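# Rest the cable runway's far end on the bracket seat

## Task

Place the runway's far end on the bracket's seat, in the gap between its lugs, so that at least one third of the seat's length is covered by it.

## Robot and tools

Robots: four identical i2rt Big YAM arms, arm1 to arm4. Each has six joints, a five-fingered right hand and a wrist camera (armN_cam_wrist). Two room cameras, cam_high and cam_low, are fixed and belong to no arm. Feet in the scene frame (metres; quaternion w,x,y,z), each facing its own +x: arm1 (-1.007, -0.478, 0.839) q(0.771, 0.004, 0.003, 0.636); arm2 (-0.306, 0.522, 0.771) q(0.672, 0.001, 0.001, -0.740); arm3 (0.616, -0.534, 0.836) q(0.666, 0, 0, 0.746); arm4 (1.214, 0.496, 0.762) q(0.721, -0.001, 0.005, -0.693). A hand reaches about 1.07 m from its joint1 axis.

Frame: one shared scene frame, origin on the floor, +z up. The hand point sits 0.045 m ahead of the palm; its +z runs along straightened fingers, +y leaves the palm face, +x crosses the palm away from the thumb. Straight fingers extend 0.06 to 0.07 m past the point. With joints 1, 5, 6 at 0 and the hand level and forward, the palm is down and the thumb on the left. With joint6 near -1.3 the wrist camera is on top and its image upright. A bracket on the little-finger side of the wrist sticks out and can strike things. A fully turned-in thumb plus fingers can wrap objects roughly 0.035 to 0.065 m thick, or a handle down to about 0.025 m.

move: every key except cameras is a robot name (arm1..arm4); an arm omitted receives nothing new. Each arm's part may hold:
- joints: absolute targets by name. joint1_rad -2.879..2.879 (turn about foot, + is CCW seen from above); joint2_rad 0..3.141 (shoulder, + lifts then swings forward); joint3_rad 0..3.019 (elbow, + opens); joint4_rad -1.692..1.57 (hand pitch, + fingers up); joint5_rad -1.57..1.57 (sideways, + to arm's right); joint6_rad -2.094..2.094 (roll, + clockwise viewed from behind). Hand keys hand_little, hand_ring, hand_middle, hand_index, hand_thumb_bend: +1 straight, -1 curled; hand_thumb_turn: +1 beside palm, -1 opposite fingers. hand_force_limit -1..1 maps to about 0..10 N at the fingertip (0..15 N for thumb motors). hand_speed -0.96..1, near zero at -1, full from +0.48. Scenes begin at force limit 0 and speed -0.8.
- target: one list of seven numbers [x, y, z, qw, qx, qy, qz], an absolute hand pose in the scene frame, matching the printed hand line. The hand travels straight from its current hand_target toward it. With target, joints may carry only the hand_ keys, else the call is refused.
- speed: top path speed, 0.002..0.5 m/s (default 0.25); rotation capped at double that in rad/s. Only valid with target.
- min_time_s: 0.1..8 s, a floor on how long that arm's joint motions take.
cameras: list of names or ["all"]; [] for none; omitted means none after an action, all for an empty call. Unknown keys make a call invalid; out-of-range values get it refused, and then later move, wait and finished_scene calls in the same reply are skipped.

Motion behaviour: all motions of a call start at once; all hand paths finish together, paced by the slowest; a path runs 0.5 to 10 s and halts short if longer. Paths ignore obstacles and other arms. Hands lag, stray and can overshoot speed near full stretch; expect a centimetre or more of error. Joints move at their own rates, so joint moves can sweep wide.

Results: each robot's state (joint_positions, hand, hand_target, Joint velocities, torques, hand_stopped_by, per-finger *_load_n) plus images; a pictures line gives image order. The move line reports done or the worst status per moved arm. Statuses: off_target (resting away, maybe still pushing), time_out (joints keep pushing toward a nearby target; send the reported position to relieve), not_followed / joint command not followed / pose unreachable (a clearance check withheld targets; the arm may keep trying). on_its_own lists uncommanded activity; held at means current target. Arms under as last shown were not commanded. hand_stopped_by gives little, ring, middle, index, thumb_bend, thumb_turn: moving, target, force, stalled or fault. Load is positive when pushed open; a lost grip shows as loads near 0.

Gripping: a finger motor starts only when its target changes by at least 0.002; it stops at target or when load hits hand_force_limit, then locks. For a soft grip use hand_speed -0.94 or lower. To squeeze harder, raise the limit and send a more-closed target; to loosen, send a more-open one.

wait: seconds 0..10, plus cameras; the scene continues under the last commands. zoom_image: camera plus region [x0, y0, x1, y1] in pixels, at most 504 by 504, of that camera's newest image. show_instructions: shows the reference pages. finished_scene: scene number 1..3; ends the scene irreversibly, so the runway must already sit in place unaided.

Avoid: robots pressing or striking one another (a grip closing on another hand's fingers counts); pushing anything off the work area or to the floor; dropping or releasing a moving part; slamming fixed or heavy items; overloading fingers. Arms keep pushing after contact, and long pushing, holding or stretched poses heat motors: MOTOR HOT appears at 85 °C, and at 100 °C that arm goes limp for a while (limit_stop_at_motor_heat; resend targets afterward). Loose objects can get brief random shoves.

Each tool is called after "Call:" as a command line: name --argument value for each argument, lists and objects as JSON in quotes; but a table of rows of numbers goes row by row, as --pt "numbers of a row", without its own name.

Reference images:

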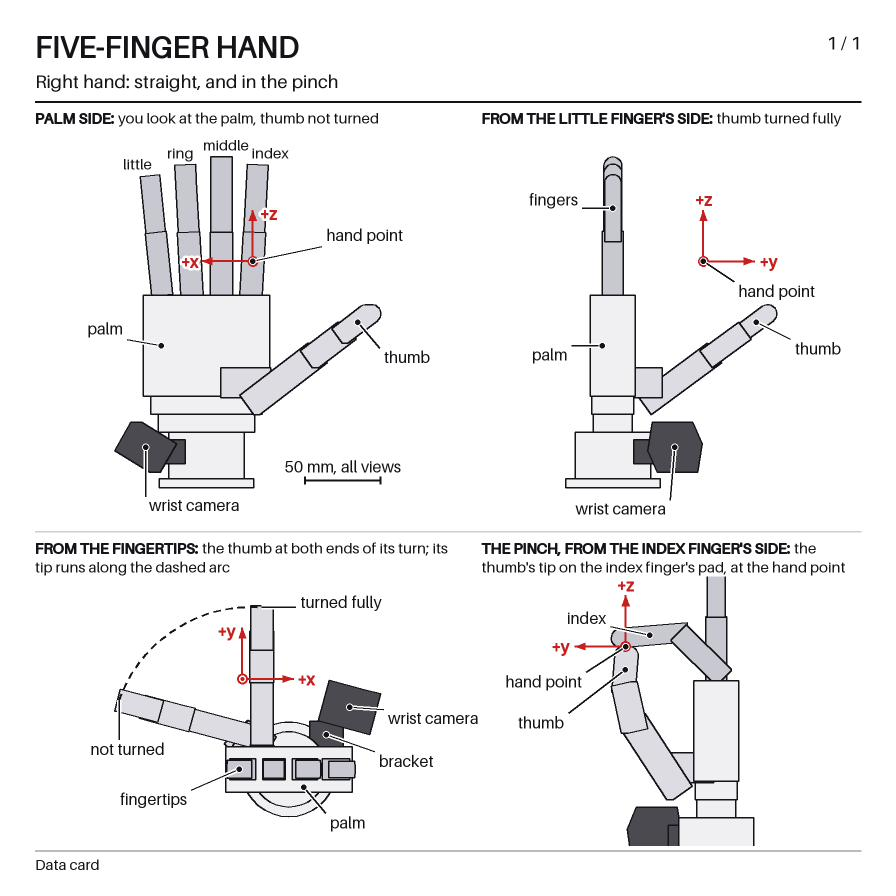

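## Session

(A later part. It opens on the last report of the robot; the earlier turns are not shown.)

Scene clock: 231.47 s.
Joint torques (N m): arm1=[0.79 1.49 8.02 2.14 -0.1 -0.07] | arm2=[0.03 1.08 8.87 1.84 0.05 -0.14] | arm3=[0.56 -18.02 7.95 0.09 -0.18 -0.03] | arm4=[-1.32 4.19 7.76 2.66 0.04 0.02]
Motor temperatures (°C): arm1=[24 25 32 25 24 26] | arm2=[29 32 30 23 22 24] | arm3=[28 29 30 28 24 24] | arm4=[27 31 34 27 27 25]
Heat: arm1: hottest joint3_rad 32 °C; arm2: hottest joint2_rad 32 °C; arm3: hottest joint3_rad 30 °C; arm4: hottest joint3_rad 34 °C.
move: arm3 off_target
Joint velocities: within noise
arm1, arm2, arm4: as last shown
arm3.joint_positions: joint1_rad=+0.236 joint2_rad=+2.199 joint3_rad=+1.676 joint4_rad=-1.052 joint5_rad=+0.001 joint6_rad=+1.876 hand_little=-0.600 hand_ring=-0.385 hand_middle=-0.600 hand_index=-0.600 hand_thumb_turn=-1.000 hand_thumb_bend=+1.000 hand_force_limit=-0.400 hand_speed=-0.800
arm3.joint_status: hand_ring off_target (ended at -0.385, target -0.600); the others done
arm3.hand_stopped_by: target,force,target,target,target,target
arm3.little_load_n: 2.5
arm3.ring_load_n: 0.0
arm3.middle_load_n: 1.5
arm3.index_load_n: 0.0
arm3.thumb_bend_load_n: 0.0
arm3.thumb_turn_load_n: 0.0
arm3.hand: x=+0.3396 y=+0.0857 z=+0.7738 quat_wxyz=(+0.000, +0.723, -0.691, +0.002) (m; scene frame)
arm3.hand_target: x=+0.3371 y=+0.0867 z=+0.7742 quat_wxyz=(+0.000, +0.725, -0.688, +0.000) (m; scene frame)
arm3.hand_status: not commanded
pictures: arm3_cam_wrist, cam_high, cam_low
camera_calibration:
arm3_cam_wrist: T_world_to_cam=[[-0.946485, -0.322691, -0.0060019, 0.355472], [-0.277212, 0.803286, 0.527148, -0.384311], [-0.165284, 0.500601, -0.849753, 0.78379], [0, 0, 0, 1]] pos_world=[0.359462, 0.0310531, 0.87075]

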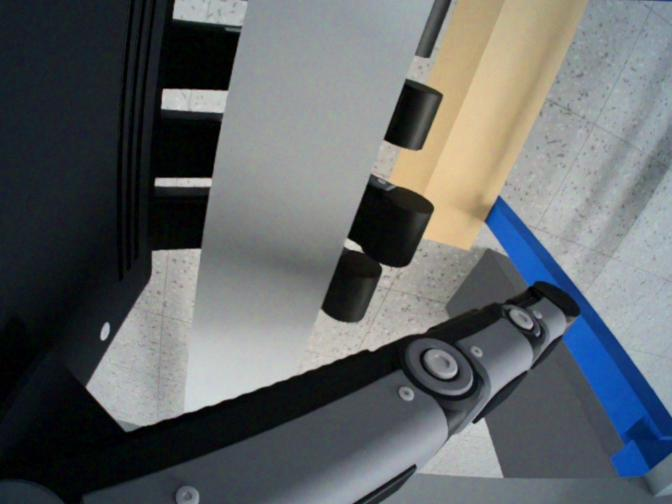

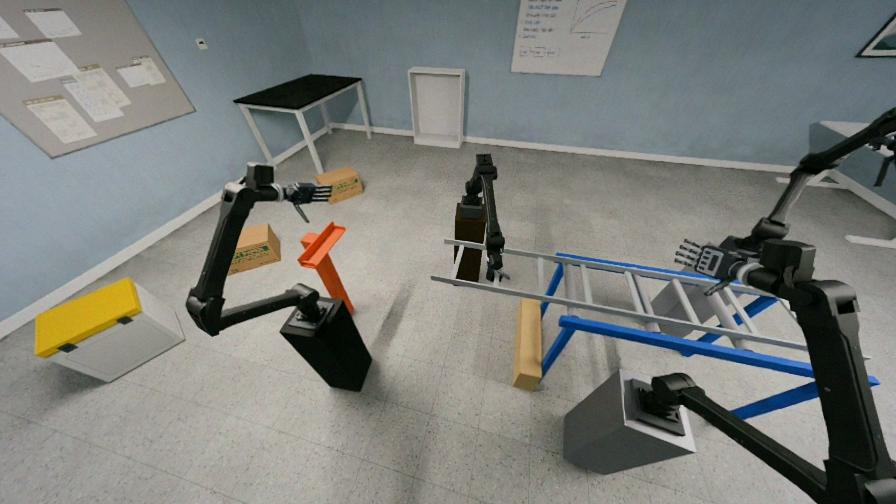

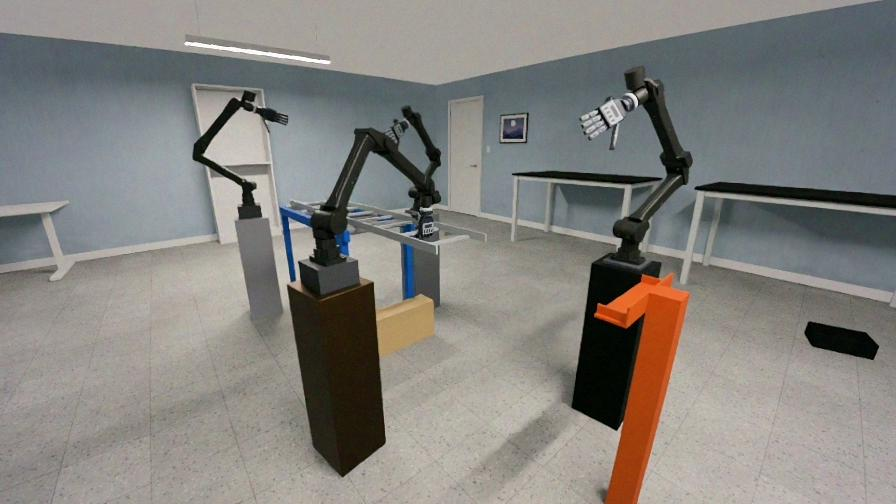

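Call:
move --arm3 '{"joints":{"hand_little":-0.98,"hand_ring":-0.98,"hand_middle":-0.98,"hand_index":-0.98,"hand_speed":-0.9,"hand_force_limit":-0.1}}'

Call:
move --arm3 '{"joints":{"hand_thumb_bend":-0.5,"hand_speed":-0.8,"hand_force_limit":-0.6}}' --cameras '["arm3_cam_wrist","cam_high"]'

Call:
zoom_image --camera "cam_high" --region '[430, 180, 580, 330]'

Scene clock: 242.80 s.
Joint torques (N m): arm1=[0.79 1.55 8.01 2.15 -0.1 -0.08] | arm2=[0.09 1.08 8.88 1.85 0.05 -0.14] | arm3=[-0.5 -18.78 8.03 -0.18 -0.28 -0.02] | arm4=[-1.32 4.25 7.71 2.65 0.03 0.02]
Motor temperatures (°C): arm1=[24 25 32 25 24 26] | arm2=[29 32 30 23 22 24] | arm3=[28 30 30 28 24 24] | arm4=[27 31 34 27 27 25]
Heat: arm1: hottest joint3_rad 32 °C; arm2: hottest joint2_rad 32 °C; arm3: hottest joint2_rad 30 °C; arm4: hottest joint3_rad 34 °C.
move: arm3 off_target
Joint velocities: within noise
arm1, arm2, arm4: as last shown
arm3.joint_positions: joint1_rad=+0.240 joint2_rad=+2.206 joint3_rad=+1.674 joint4_rad=-1.046 joint5_rad=+0.000 joint6_rad=+1.876 hand_little=-0.682 hand_ring=-0.700 hand_middle=-0.691 hand_index=-0.710 hand_thumb_turn=-1.000 hand_thumb_bend=+1.000 hand_force_limit=-0.100 hand_speed=-0.900
arm3.joint_status: hand_little off_target (ended at -0.682, target -0.980); hand_ring off_target (ended at -0.700, target -0.980); hand_middle off_target (ended at -0.691, target -0.980); hand_index off_target (ended at -0.710, target -0.980); the others done
arm3.hand_stopped_by: force,force,force,force,target,target
arm3.little_load_n: 0.0
arm3.ring_load_n: 5.0
arm3.middle_load_n: 0.0
arm3.index_load_n: 0.0
arm3.thumb_bend_load_n: 0.0
arm3.thumb_turn_load_n: 0.0
arm3.hand: x=+0.3373 y=+0.0841 z=+0.7688 quat_wxyz=(+0.001, +0.724, -0.690, +0.003) (m; scene frame)
arm3.hand_target: x=+0.3373 y=+0.0867 z=+0.7740 quat_wxyz=(+0.000, +0.725, -0.688, +0.000) (m; scene frame)
arm3.hand_status: not commanded
arm4.thumb_bend_load_n: 0.5
pictures: none

Scene clock: 248.30 s.
Joint torques (N m): arm1=[0.79 1.61 8.03 2.13 -0.1 -0.07] | arm2=[0.03 1.08 8.88 1.83 0.05 -0.14] | arm3=[0.09 -19.6 7.8 -0.1 -0.18 0.02] | arm4=[-1.32 4.19 7.73 2.66 0.04 0.02]
Motor temperatures (°C): arm1=[24 25 32 25 24 26] | arm2=[29 32 30 23 22 24] | arm3=[28 29 30 28 24 24] | arm4=[27 31 34 27 27 25]
Heat: arm1: hottest joint3_rad 32 °C; arm2: hottest joint2_rad 32 °C; arm3: hottest joint3_rad 30 °C; arm4: hottest joint3_rad 34 °C.
move: arm3 off_target
Joint velocities: within noise
arm1.joint_positions: joint1_rad=-0.280 joint2_rad=+0.612 joint3_rad=+1.461 joint4_rad=-1.180 joint5_rad=-0.274 joint6_rad=-0.987 hand_little=+1.000 hand_ring=+1.000 hand_middle=+1.000 hand_index=+1.000 hand_thumb_turn=+1.000 hand_thumb_bend=+1.000 hand_force_limit=+0.000 hand_speed=-0.800
arm1.joint_status: not commanded
arm1.hand_stopped_by: target,target,target,target,target,target
arm1.little_load_n: 0.0
arm1.ring_load_n: -0.5
arm1.middle_load_n: 0.0
arm1.index_load_n: 0.0
arm1.thumb_bend_load_n: 0.0
arm1.thumb_turn_load_n: 0.0
arm1.hand: x=-0.9113 y=-0.2564 z=+1.3855 quat_wxyz=(-0.505, +0.760, +0.280, +0.297) (m; scene frame)
arm1.hand_target: x=-0.9123 y=-0.2585 z=+1.3951 quat_wxyz=(-0.511, +0.754, +0.279, +0.303) (m; scene frame)
arm1.hand_status: not commanded
arm2.joint_positions: joint1_rad=+0.499 joint2_rad=+0.619 joint3_rad=+1.329 joint4_rad=-1.190 joint5_rad=+0.140 joint6_rad=-1.396 hand_little=+1.000 hand_ring=+1.000 hand_middle=+1.000 hand_index=+1.000 hand_thumb_turn=+1.000 hand_thumb_bend=+1.000 hand_force_limit=+0.000 hand_speed=-0.800
arm2.joint_status: not commanded
arm2.hand_stopped_by: target,target,target,target,target,target
arm2.little_load_n: 0.0
arm2.ring_load_n: 0.0
arm2.middle_load_n: 0.0
arm2.index_load_n: 0.0
arm2.thumb_bend_load_n: 0.0
arm2.thumb_turn_load_n: 0.0
arm2.hand: x=-0.2809 y=+0.2560 z=+1.2690 quat_wxyz=(+0.299, +0.646, -0.559, +0.426) (m; scene frame)
arm2.hand_target: x=-0.2815 y=+0.2575 z=+1.2776 quat_wxyz=(+0.302, +0.641, -0.557, +0.433) (m; scene frame)
arm2.hand_status: not commanded
arm3.joint_positions: joint1_rad=+0.240 joint2_rad=+2.206 joint3_rad=+1.674 joint4_rad=-1.046 joint5_rad=+0.000 joint6_rad=+1.876 hand_little=-0.682 hand_ring=-0.700 hand_middle=-0.691 hand_index=-0.710 hand_thumb_turn=-1.000 hand_thumb_bend=+0.517 hand_force_limit=-0.600 hand_speed=-0.800
arm3.joint_status: hand_thumb_bend off_target (ended at +0.517, target -0.500); the others done
arm3.hand_stopped_by: force,force,force,force,force,target
arm3.little_load_n: 0.0
arm3.ring_load_n: 5.0
arm3.middle_load_n: 0.5
arm3.index_load_n: 0.0
arm3.thumb_bend_load_n: 3.5
arm3.thumb_turn_load_n: 0.5
arm3.hand: x=+0.3373 y=+0.0841 z=+0.7688 quat_wxyz=(+0.001, +0.724, -0.690, +0.003) (m; scene frame)
arm3.hand_target: x=+0.3373 y=+0.0867 z=+0.7740 quat_wxyz=(+0.000, +0.725, -0.688, +0.000) (m; scene frame)
arm3.hand_status: not commanded
arm4.joint_positions: joint1_rad=-0.232 joint2_rad=+0.617 joint3_rad=+1.366 joint4_rad=-1.243 joint5_rad=+0.112 joint6_rad=-1.151 hand_little=+1.000 hand_ring=+1.000 hand_middle=+1.000 hand_index=+1.000 hand_thumb_turn=+1.000 hand_thumb_bend=+1.000 hand_force_limit=+0.000 hand_speed=-0.800
arm4.joint_status: not commanded
arm4.hand_stopped_by: target,target,target,target,target,target
arm4.little_load_n: 0.0
arm4.ring_load_n: 0.0
arm4.middle_load_n: 0.0
arm4.index_load_n: 0.0
arm4.thumb_bend_load_n: 0.0
arm4.thumb_turn_load_n: 0.0
arm4.hand: x=+1.1088 y=+0.2720 z=+1.2559 quat_wxyz=(+0.358, +0.372, -0.774, +0.367) (m; scene frame)
arm4.hand_target: x=+1.1091 y=+0.2731 z=+1.2655 quat_wxyz=(+0.364, +0.369, -0.769, +0.375) (m; scene frame)
arm4.hand_status: not commanded
pictures: arm3_cam_wrist, cam_high
camera_calibration:
arm3_cam_wrist: T_world_to_cam=[[-0.945218, -0.326397, -0.00527214, 0.35197], [-0.280504, 0.803842, 0.524553, -0.377943], [-0.166975, 0.497296, -0.851362, 0.782094], [0, 0, 0, 1]] pos_world=[0.357264, 0.0297563, 0.865952]

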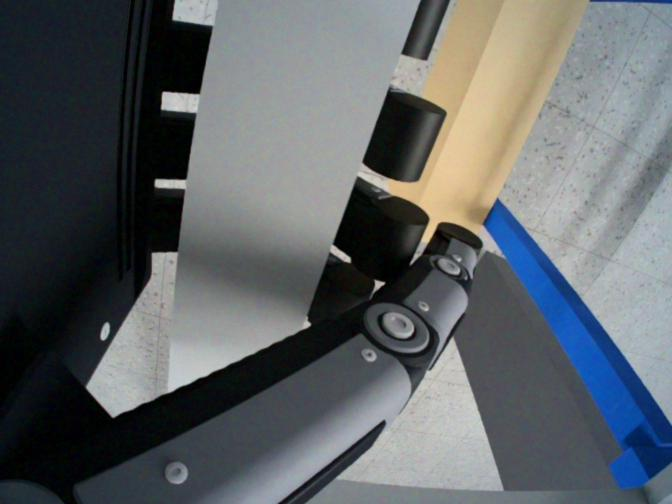

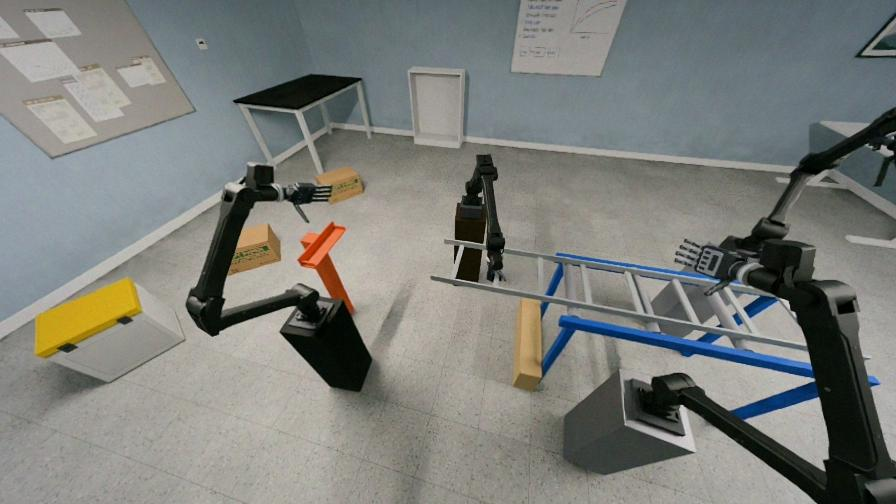

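Scaled by 3.360 from the camera's 896x504 image, which has a finer 1280x720 frame.

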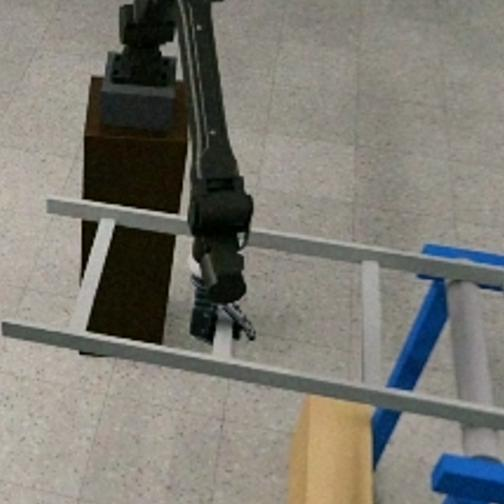

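Call:
move --arm3 '{"target":[0.54,0.095,0.785,0,0.7254,-0.6884,0],"speed":0.1}' --cameras '["arm3_cam_wrist","cam_high","cam_low"]'

Scene clock: 259.23 s.
Joint torques (N m): arm1=[0.79 1.55 8.02 2.13 -0.1 -0.07] | arm2=[0.03 1.14 8.85 1.84 0.05 -0.14] | arm3=[-0.56 -21.25 7.65 0.35 -0.24 -0.03] | arm4=[-1.32 4.19 7.72 2.65 0.03 0.02]
Motor temperatures (°C): arm1=[24 25 32 25 24 26] | arm2=[29 32 30 23 22 24] | arm3=[28 29 29 28 24 24] | arm4=[27 31 34 27 27 25]
Heat: arm1: hottest joint3_rad 32 °C; arm2: hottest joint2_rad 32 °C; arm3: hottest joint2_rad 29 °C; arm4: hottest joint3_rad 34 °C.
move: arm3 off_target
Joint velocities: within noise
arm1, arm2, arm4: as last shown
arm1.ring_load_n: 0.0
arm2.middle_load_n: 0.5
arm3.joint_positions: joint1_rad=-0.085 joint2_rad=+2.152 joint3_rad=+1.557 joint4_rad=-1.022 joint5_rad=+0.001 joint6_rad=+1.552 hand_little=-0.682 hand_ring=-0.701 hand_middle=-0.691 hand_index=-0.710 hand_thumb_turn=-1.000 hand_thumb_bend=+0.517 hand_force_limit=-0.600 hand_speed=-0.800
arm3.joint_status: not commanded
arm3.hand_stopped_by: force,force,force,force,force,target
arm3.little_load_n: 0.0
arm3.ring_load_n: 0.5
arm3.middle_load_n: 0.5
arm3.index_load_n: 0.0
arm3.thumb_bend_load_n: 3.0
arm3.thumb_turn_load_n: 2.5
arm3.hand: x=+0.5384 y=+0.0848 z=+0.7626 quat_wxyz=(+0.015, +0.723, -0.690, +0.016) (m; scene frame)
arm3.hand_target: x=+0.5400 y=+0.0947 z=+0.7848 quat_wxyz=(+0.000, +0.725, -0.688, +0.000) (m; scene frame)
arm3.hand_status: off_target (0.025 m and 2.6 deg from the pose sent, 0.204 m and 0.4 deg at the start)
pictures: arm3_cam_wrist, cam_high, cam_low
camera_calibration:
arm3_cam_wrist: T_world_to_cam=[[-0.945492, -0.325572, 0.00693679, 0.533014], [-0.279998, 0.823647, 0.493159, -0.296908], [-0.166273, 0.464336, -0.869911, 0.826575], [0, 0, 0, 1]] pos_world=[0.558263, 0.0342737, 0.861773]

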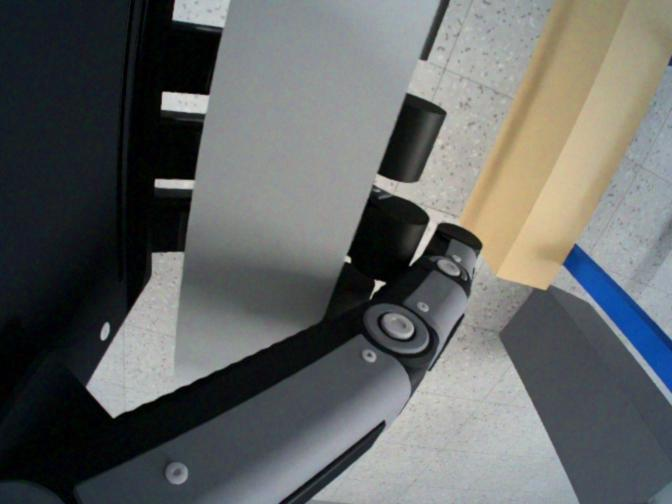

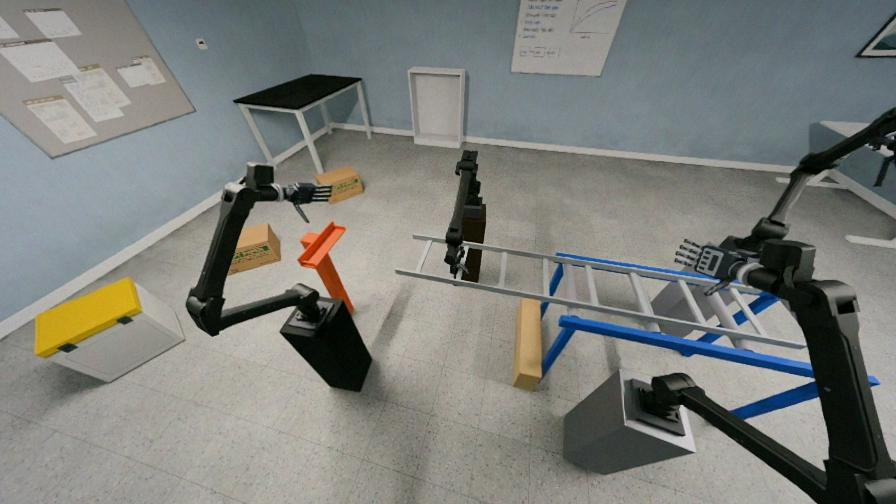

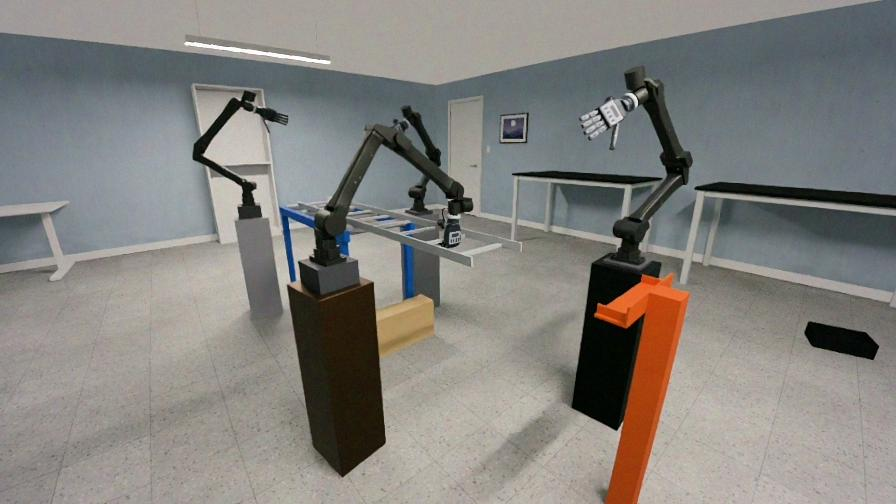

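Call:
move --arm3 '{"target":[0.74,0.105,0.81,0,0.7254,-0.6884,0],"speed":0.1}' --arm4 '{"joints":{"joint1_rad":0.3},"min_time_s":2.5}' --cameras '["arm3_cam_wrist","arm4_cam_wrist","cam_high","cam_low"]'

Call:
zoom_image --camera "cam_high" --region '[280, 180, 520, 330]'

Call:
zoom_image --camera "cam_low" --region '[400, 180, 700, 340]'

Scene clock: 272.50 s.
Joint torques (N m): arm1=[0.79 1.49 8.02 2.14 -0.1 -0.08] | arm2=[0.03 1.08 8.85 1.84 0.05 -0.14] | arm3=[0.15 -24.53 12.49 -2.67 -0.53 -0.18] | arm4=[-0.38 4.25 7.72 2.65 0.03 0.03]
Motor temperatures (°C): arm1=[24 25 32 25 24 26] | arm2=[29 32 30 23 22 24] | arm3=[28 31 29 28 24 24] | arm4=[27 31 34 27 27 25]
Heat: arm1: hottest joint3_rad 32 °C; arm2: hottest joint2_rad 32 °C; arm3: hottest joint2_rad 31 °C; arm4: hottest joint3_rad 34 °C.
move: arm3 off_target; arm4 done
Joint velocities: within noise
arm1, arm2: as last shown
arm2.middle_load_n: 0.0
arm3.joint_positions: joint1_rad=-0.418 joint2_rad=+2.237 joint3_rad=+1.655 joint4_rad=-1.053 joint5_rad=+0.007 joint6_rad=+1.242 hand_little=-0.682 hand_ring=-0.700 hand_middle=-0.691 hand_index=-0.710 hand_thumb_turn=-1.000 hand_thumb_bend=+0.517 hand_force_limit=-0.600 hand_speed=-0.800
arm3.joint_status: not commanded
arm3.hand_stopped_by: force,force,force,force,force,target
arm3.little_load_n: 6.5
arm3.ring_load_n: 3.5
arm3.middle_load_n: 0.0
arm3.index_load_n: 0.0
arm3.thumb_bend_load_n: 3.0
arm3.thumb_turn_load_n: 2.5
arm3.hand: x=+0.7399 y=+0.0779 z=+0.7437 quat_wxyz=(+0.027, +0.715, -0.698, +0.018) (m; scene frame)
arm3.hand_target: x=+0.7391 y=+0.1025 z=+0.8083 quat_wxyz=(-0.001, +0.725, -0.688, -0.001) (m; scene frame)
arm3.hand_status: off_target (0.072 m and 4.0 deg from the pose sent, 0.208 m and 2.6 deg at the start)
arm4.joint_positions: joint1_rad=+0.289 joint2_rad=+0.617 joint3_rad=+1.366 joint4_rad=-1.243 joint5_rad=+0.112 joint6_rad=-1.151 hand_little=+1.000 hand_ring=+1.000 hand_middle=+1.000 hand_index=+1.000 hand_thumb_turn=+1.000 hand_thumb_bend=+1.000 hand_force_limit=+0.000 hand_speed=-0.800
arm4.joint_status: all done
arm4.hand_stopped_by: target,target,target,target,target,target
arm4.little_load_n: 0.0
arm4.ring_load_n: 0.0
arm4.middle_load_n: 0.0
arm4.index_load_n: 0.0
arm4.thumb_bend_load_n: 0.0
arm4.thumb_turn_load_n: 0.0
arm4.hand: x=+1.2333 y=+0.2472 z=+1.2547 quat_wxyz=(+0.250, +0.559, -0.653, +0.446) (m; scene frame)
arm4.hand_target: x=+1.2357 y=+0.2485 z=+1.2643 quat_wxyz=(+0.251, +0.558, -0.646, +0.456) (m; scene frame)
arm4.hand_status: not commanded
pictures: arm3_cam_wrist, arm4_cam_wrist, cam_high, cam_low
camera_calibration:
arm3_cam_wrist: T_world_to_cam=[[-0.952611, -0.303086, 0.0258984, 0.710945], [-0.253882, 0.839075, 0.481142, -0.237092], [-0.167558, 0.451766, -0.87626, 0.853415], [0, 0, 0, 1]] pos_world=[0.760057, 0.0288719, 0.843476]
arm4_cam_wrist: T_world_to_cam=[[-0.98682, -0.129593, -0.0969114, 1.37162], [-0.0603969, 0.850561, -0.522396, 0.519189], [0.150128, -0.509658, -0.847178, 1.11991], [0, 0, 0, 1]] pos_world=[1.21677, 0.306923, 1.35291]

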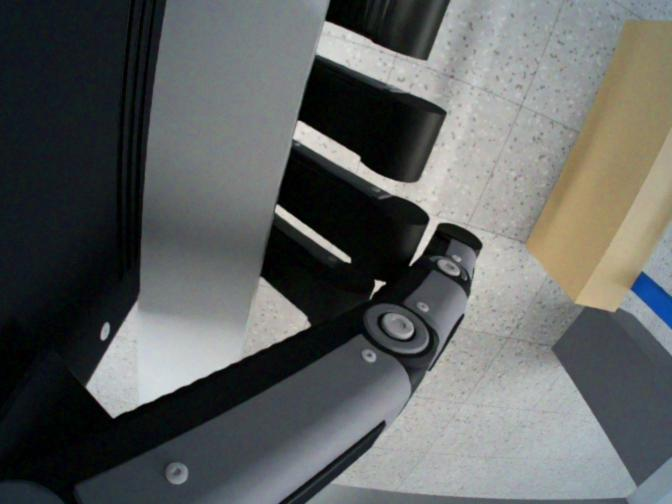

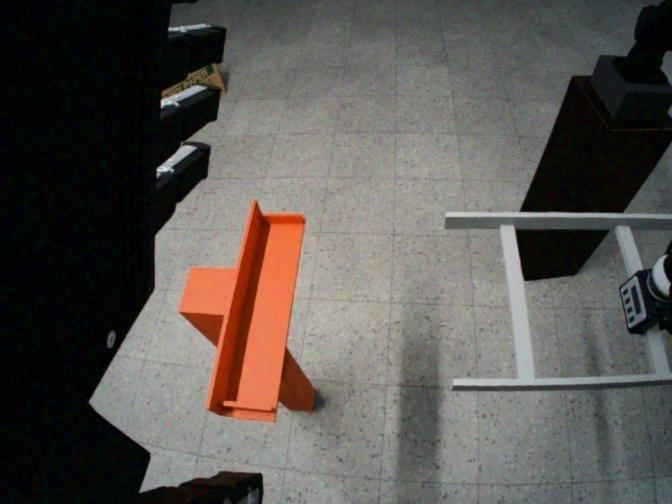

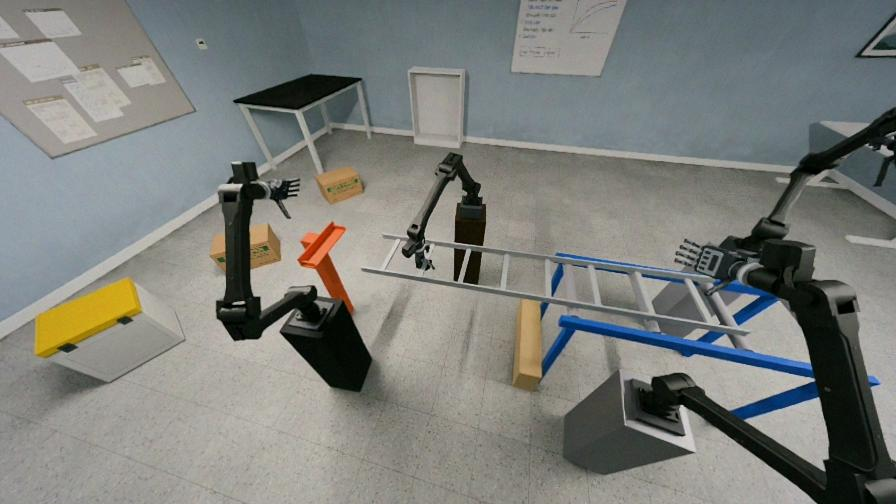

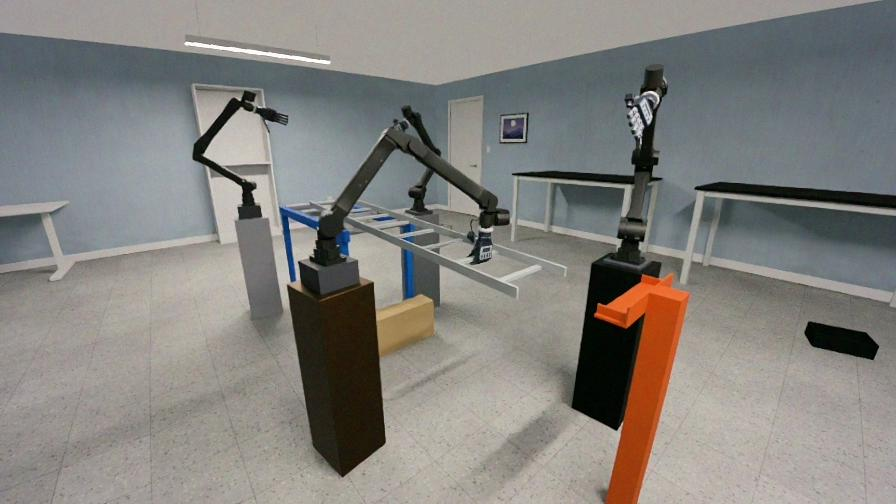

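Scaled by 2.100 from the camera's 896x504 image, which has a finer 1280x720 frame.

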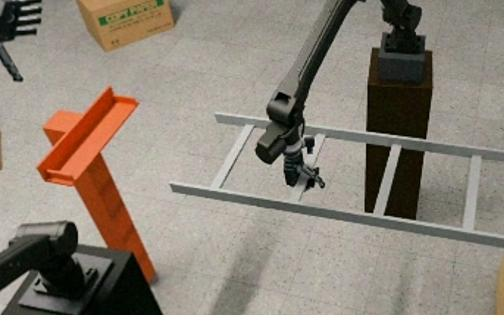

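Scaled by 1.680 from the camera's 896x504 image, which has a finer 1280x720 frame.

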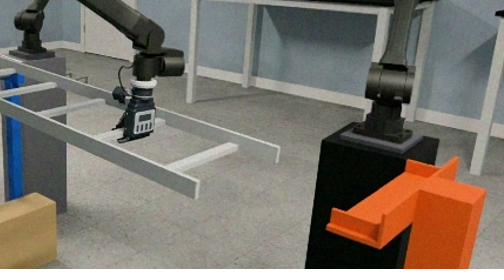

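Call:
move --arm3 '{"target":[0.88,0.13,0.86,0,0.7254,-0.6884,0],"speed":0.08}' --cameras '["arm3_cam_wrist","arm4_cam_wrist","cam_high","cam_low"]'

Call:
zoom_image --camera "arm4_cam_wrist" --region '[160, 180, 500, 440]'

Call:
zoom_image --camera "cam_low" --region '[480, 200, 720, 380]'

Scene clock: 322.37 s.
Joint torques (N m): arm1=[0.79 1.55 8.05 2.13 -0.1 -0.07] | arm2=[0.09 1.2 8.87 1.83 0.05 -0.14] | arm3=[0.97 -28.69 10.89 -1.65 -0.55 -0.38] | arm4=[-0.5 4.25 7.71 2.61 0.03 0.03]
Motor temperatures (°C): arm1=[24 25 33 25 24 26] | arm2=[29 32 30 23 22 24] | arm3=[28 34 35 28 24 24] | arm4=[27 31 34 27 27 25]
Heat: arm1: hottest joint3_rad 33 °C; arm2: hottest joint2_rad 32 °C; arm3: hottest joint3_rad 35 °C; arm4: hottest joint3_rad 34 °C.
move: arm3 off_target
Joint velocities: within noise
arm1, arm2, arm4: as last shown
arm3.joint_positions: joint1_rad=-0.609 joint2_rad=+2.421 joint3_rad=+1.839 joint4_rad=-1.115 joint5_rad=+0.010 joint6_rad=+1.076 hand_little=-0.681 hand_ring=-0.701 hand_middle=-0.691 hand_index=-0.710 hand_thumb_turn=-1.000 hand_thumb_bend=+0.517 hand_force_limit=-0.600 hand_speed=-0.800
arm3.joint_status: not commanded
arm3.hand_stopped_by: force,force,force,force,force,target
arm3.little_load_n: 8.5
arm3.ring_load_n: 0.0
arm3.middle_load_n: 0.5
arm3.index_load_n: 0.0
arm3.thumb_bend_load_n: 3.5
arm3.thumb_turn_load_n: 2.5
arm3.hand: x=+0.8608 y=+0.0560 z=+0.6893 quat_wxyz=(+0.059, +0.706, -0.706, +0.023) (m; scene frame)
arm3.hand_target: x=+0.8688 y=+0.0916 z=+0.7775 quat_wxyz=(-0.001, +0.725, -0.688, +0.001) (m; scene frame)
arm3.hand_status: off_target (0.187 m and 7.8 deg from the pose sent, 0.189 m and 4.0 deg at the start; pose on its path clipped on 75 of 101 steps)
arm4.little_load_n: -0.5
pictures: arm3_cam_wrist, arm4_cam_wrist, cam_high, cam_low
camera_calibration:
arm3_cam_wrist: T_world_to_cam=[[-0.958175, -0.275969, 0.0757715, 0.789693], [-0.215258, 0.869465, 0.444628, -0.171528], [-0.188584, 0.409721, -0.892505, 0.867622], [0, 0, 0, 1]] pos_world=[0.883361, 0.0115855, 0.790787]
arm4_cam_wrist: T_world_to_cam=[[-0.98682, -0.129593, -0.0969114, 1.37162], [-0.0603969, 0.850561, -0.522396, 0.519189], [0.150128, -0.509658, -0.847178, 1.11991], [0, 0, 0, 1]] pos_world=[1.21677, 0.306923, 1.35291]

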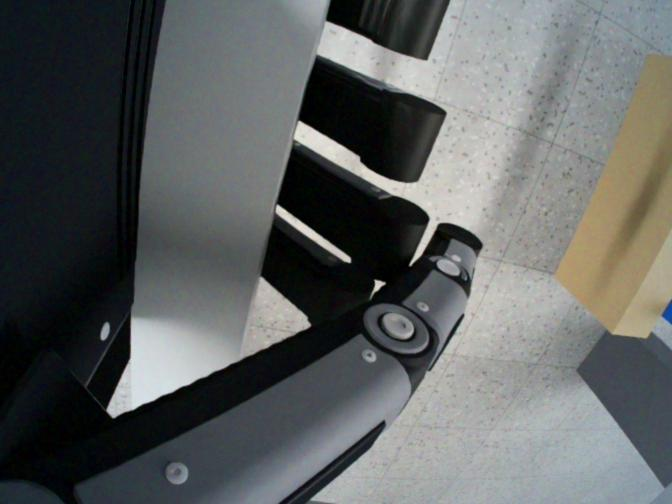

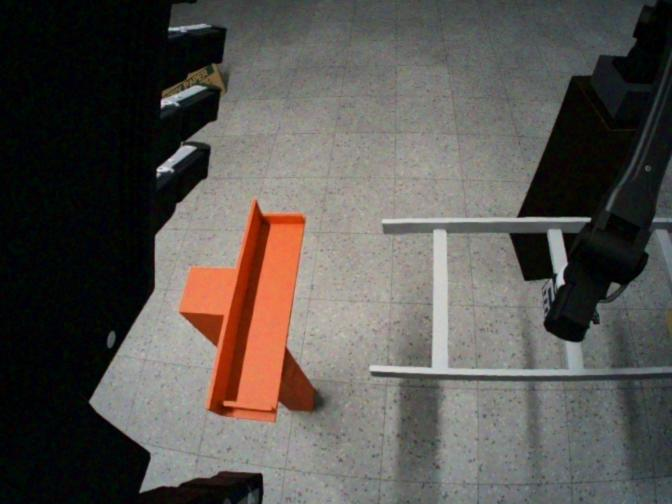

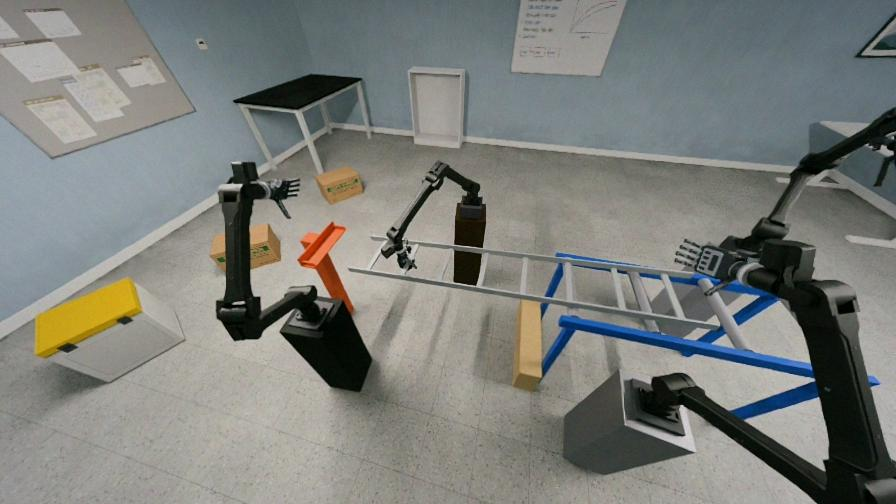

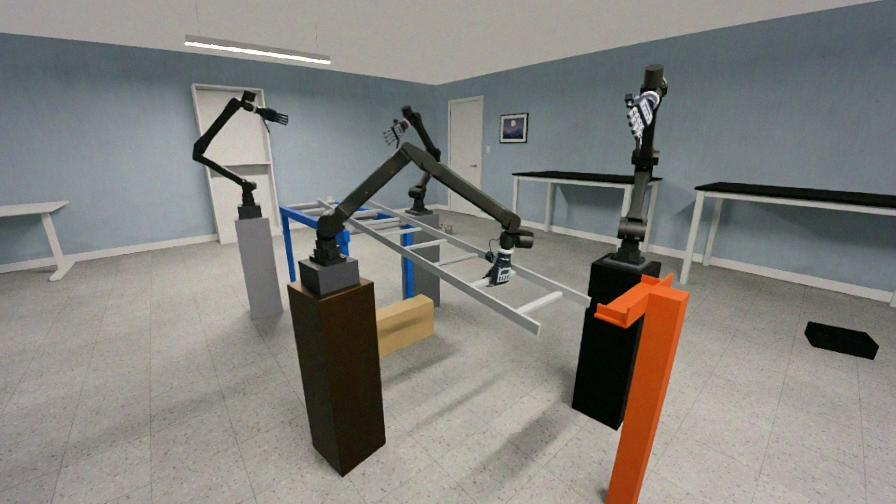

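Scaled by 1.482 from the camera's 672x504 image, which has a finer 960x720 frame.

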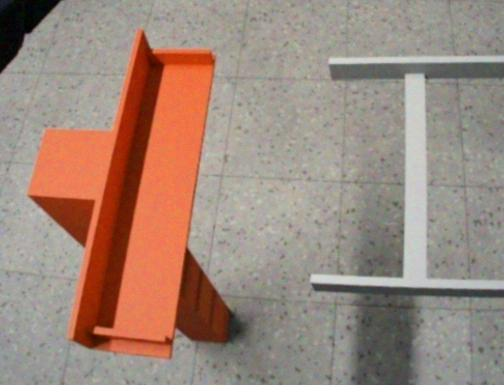

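Scaled by 2.100 from the camera's 896x504 image, which has a finer 1280x720 frame.

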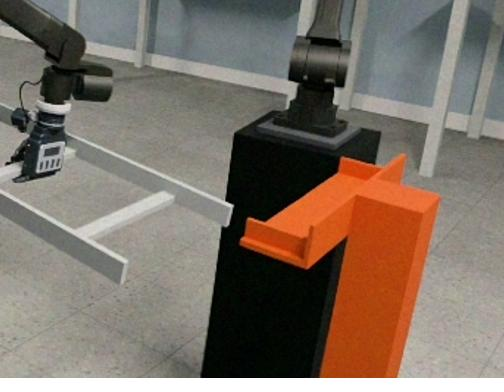

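Call:
move --arm4 '{"joints":{"joint1_rad":0.0,"joint6_rad":1.35,"joint5_rad":0.0,"hand_thumb_turn":-1.0,"hand_speed":0.0},"min_time_s":3}' --arm3 '{"joints":{"joint2_rad":2.2,"joint3_rad":1.95,"joint4_rad":-1.3},"min_time_s":4}' --cameras '["arm4_cam_wrist","cam_high","cam_low"]'

Call:
zoom_image --camera "cam_high" --region '[280, 180, 480, 330]'

Call:
zoom_image --camera "cam_low" --region '[430, 180, 690, 360]'

Scene clock: 373.53 s.
Joint torques (N m): arm1=[0.79 1.55 8.03 2.13 -0.1 -0.07] | arm2=[0.03 1.08 8.9 1.84 0.05 -0.14] | arm3=[1.61 -34.9 15.28 -3.62 -0.65 -0.42] | arm4=[-2.26 4.19 7.73 2.67 -0.18 0.24]
Motor temperatures (°C): arm1=[24 25 33 25 24 26] | arm2=[29 32 31 23 22 24] | arm3=[28 40 36 27 24 24] | arm4=[27 31 35 26 27 25]
Heat: arm1: hottest joint3_rad 33 °C; arm2: hottest joint2_rad 32 °C; arm3: hottest joint2_rad 40 °C; arm4: hottest joint3_rad 35 °C.
move: arm3 time_out; arm4 done
Joint velocities: within noise
arm1, arm2: as last shown
arm3.joint_positions: joint1_rad=-0.615 joint2_rad=+2.388 joint3_rad=+1.845 joint4_rad=-1.212 joint5_rad=+0.012 joint6_rad=+1.076 hand_little=-0.681 hand_ring=-0.701 hand_middle=-0.691 hand_index=-0.710 hand_thumb_turn=-1.000 hand_thumb_bend=+0.517 hand_force_limit=-0.600 hand_speed=-0.800
arm3.joint_status: joint2_rad time_out (moved -0.032 of -0.221); joint3_rad time_out (moved +0.005 of +0.111); joint4_rad time_out (moved -0.096 of -0.185)
arm3.hand_stopped_by: force,force,force,force,force,target
arm3.little_load_n: 17.5
arm3.ring_load_n: 0.5
arm3.middle_load_n: 0.5
arm3.index_load_n: 0.0
arm3.thumb_bend_load_n: 3.0
arm3.thumb_turn_load_n: 2.5
arm3.on_its_own: joint2_rad reads +2.388 and still pushes toward +2.200 since a time_out; joint3_rad reads +1.845 and still pushes toward +1.950 since a time_out; joint4_rad reads -1.212 and still pushes toward -1.300 since a time_out; joint6_rad reads +1.076 and still pushes toward +1.035 since a time_out
arm3.hand: x=+0.8575 y=+0.0416 z=+0.7145 quat_wxyz=(+0.086, +0.702, -0.706, +0.032) (m; scene frame)
arm3.hand_target: x=+0.8687 y=+0.0915 z=+0.8703 quat_wxyz=(-0.011, +0.725, -0.688, -0.002) (m; scene frame)
arm3.hand_status: not commanded
arm4.joint_positions: joint1_rad=+0.011 joint2_rad=+0.617 joint3_rad=+1.366 joint4_rad=-1.243 joint5_rad=+0.003 joint6_rad=+1.336 hand_little=+1.000 hand_ring=+1.000 hand_middle=+1.000 hand_index=+1.000 hand_thumb_turn=-1.000 hand_thumb_bend=+1.000 hand_force_limit=+0.000 hand_speed=+0.000
arm4.joint_status: all done
arm4.hand_stopped_by: target,target,target,target,target,target
arm4.little_load_n: 0.0
arm4.ring_load_n: 0.0
arm4.middle_load_n: 0.0
arm4.index_load_n: 0.0
arm4.thumb_bend_load_n: 0.0
arm4.thumb_turn_load_n: 0.0
arm4.hand: x=+1.2961 y=+0.2204 z=+1.3116 quat_wxyz=(-0.322, -0.515, -0.689, +0.395) (m; scene frame)
arm4.hand_target: x=+1.2936 y=+0.2218 z=+1.3230 quat_wxyz=(-0.330, -0.519, -0.679, +0.401) (m; scene frame)
arm4.hand_status: not commanded
pictures: arm4_cam_wrist, cam_high, cam_low
camera_calibration:
arm4_cam_wrist: T_world_to_cam=[[0.876335, 0.268882, -0.399674, -0.669961], [0.394029, 0.0771419, 0.915855, -1.72939], [0.277089, -0.960079, -0.0383452, 0.0189058], [0, 0, 0, 1]] pos_world=[1.2633, 0.3317, 1.31683]

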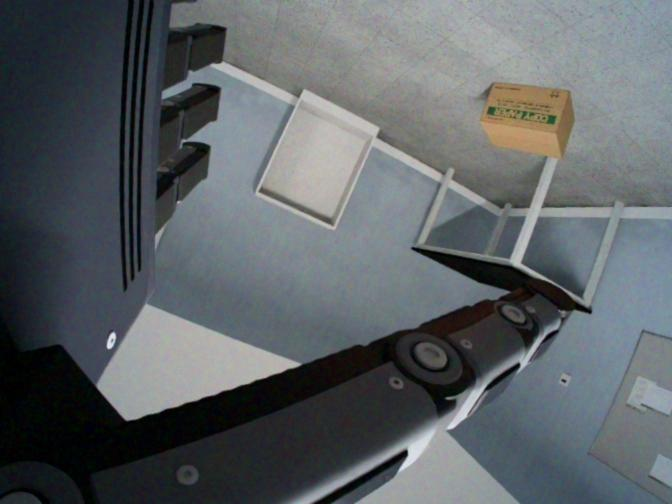

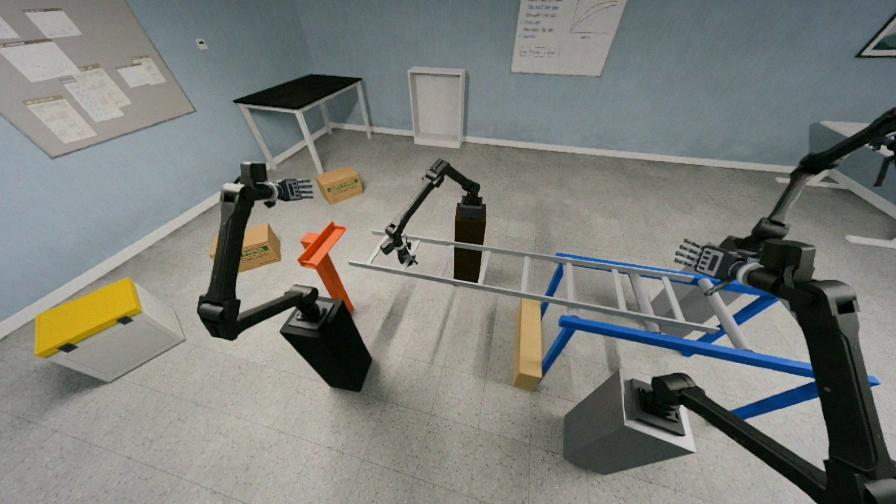

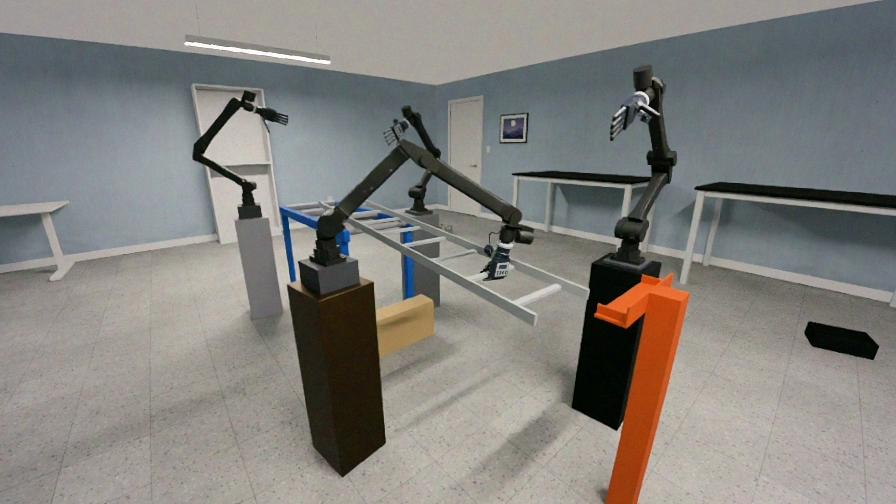

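Scaled by 2.520 from the camera's 896x504 image, which has a finer 1280x720 frame.

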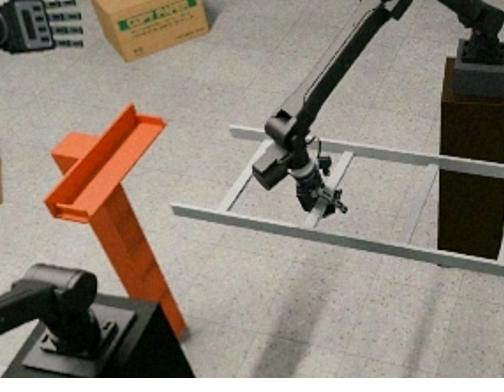

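Scaled by 1.938 from the camera's 896x504 image, which has a finer 1280x720 frame.

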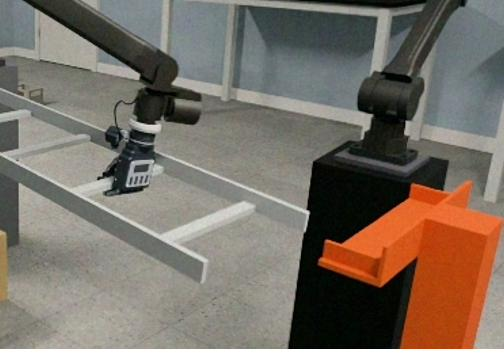

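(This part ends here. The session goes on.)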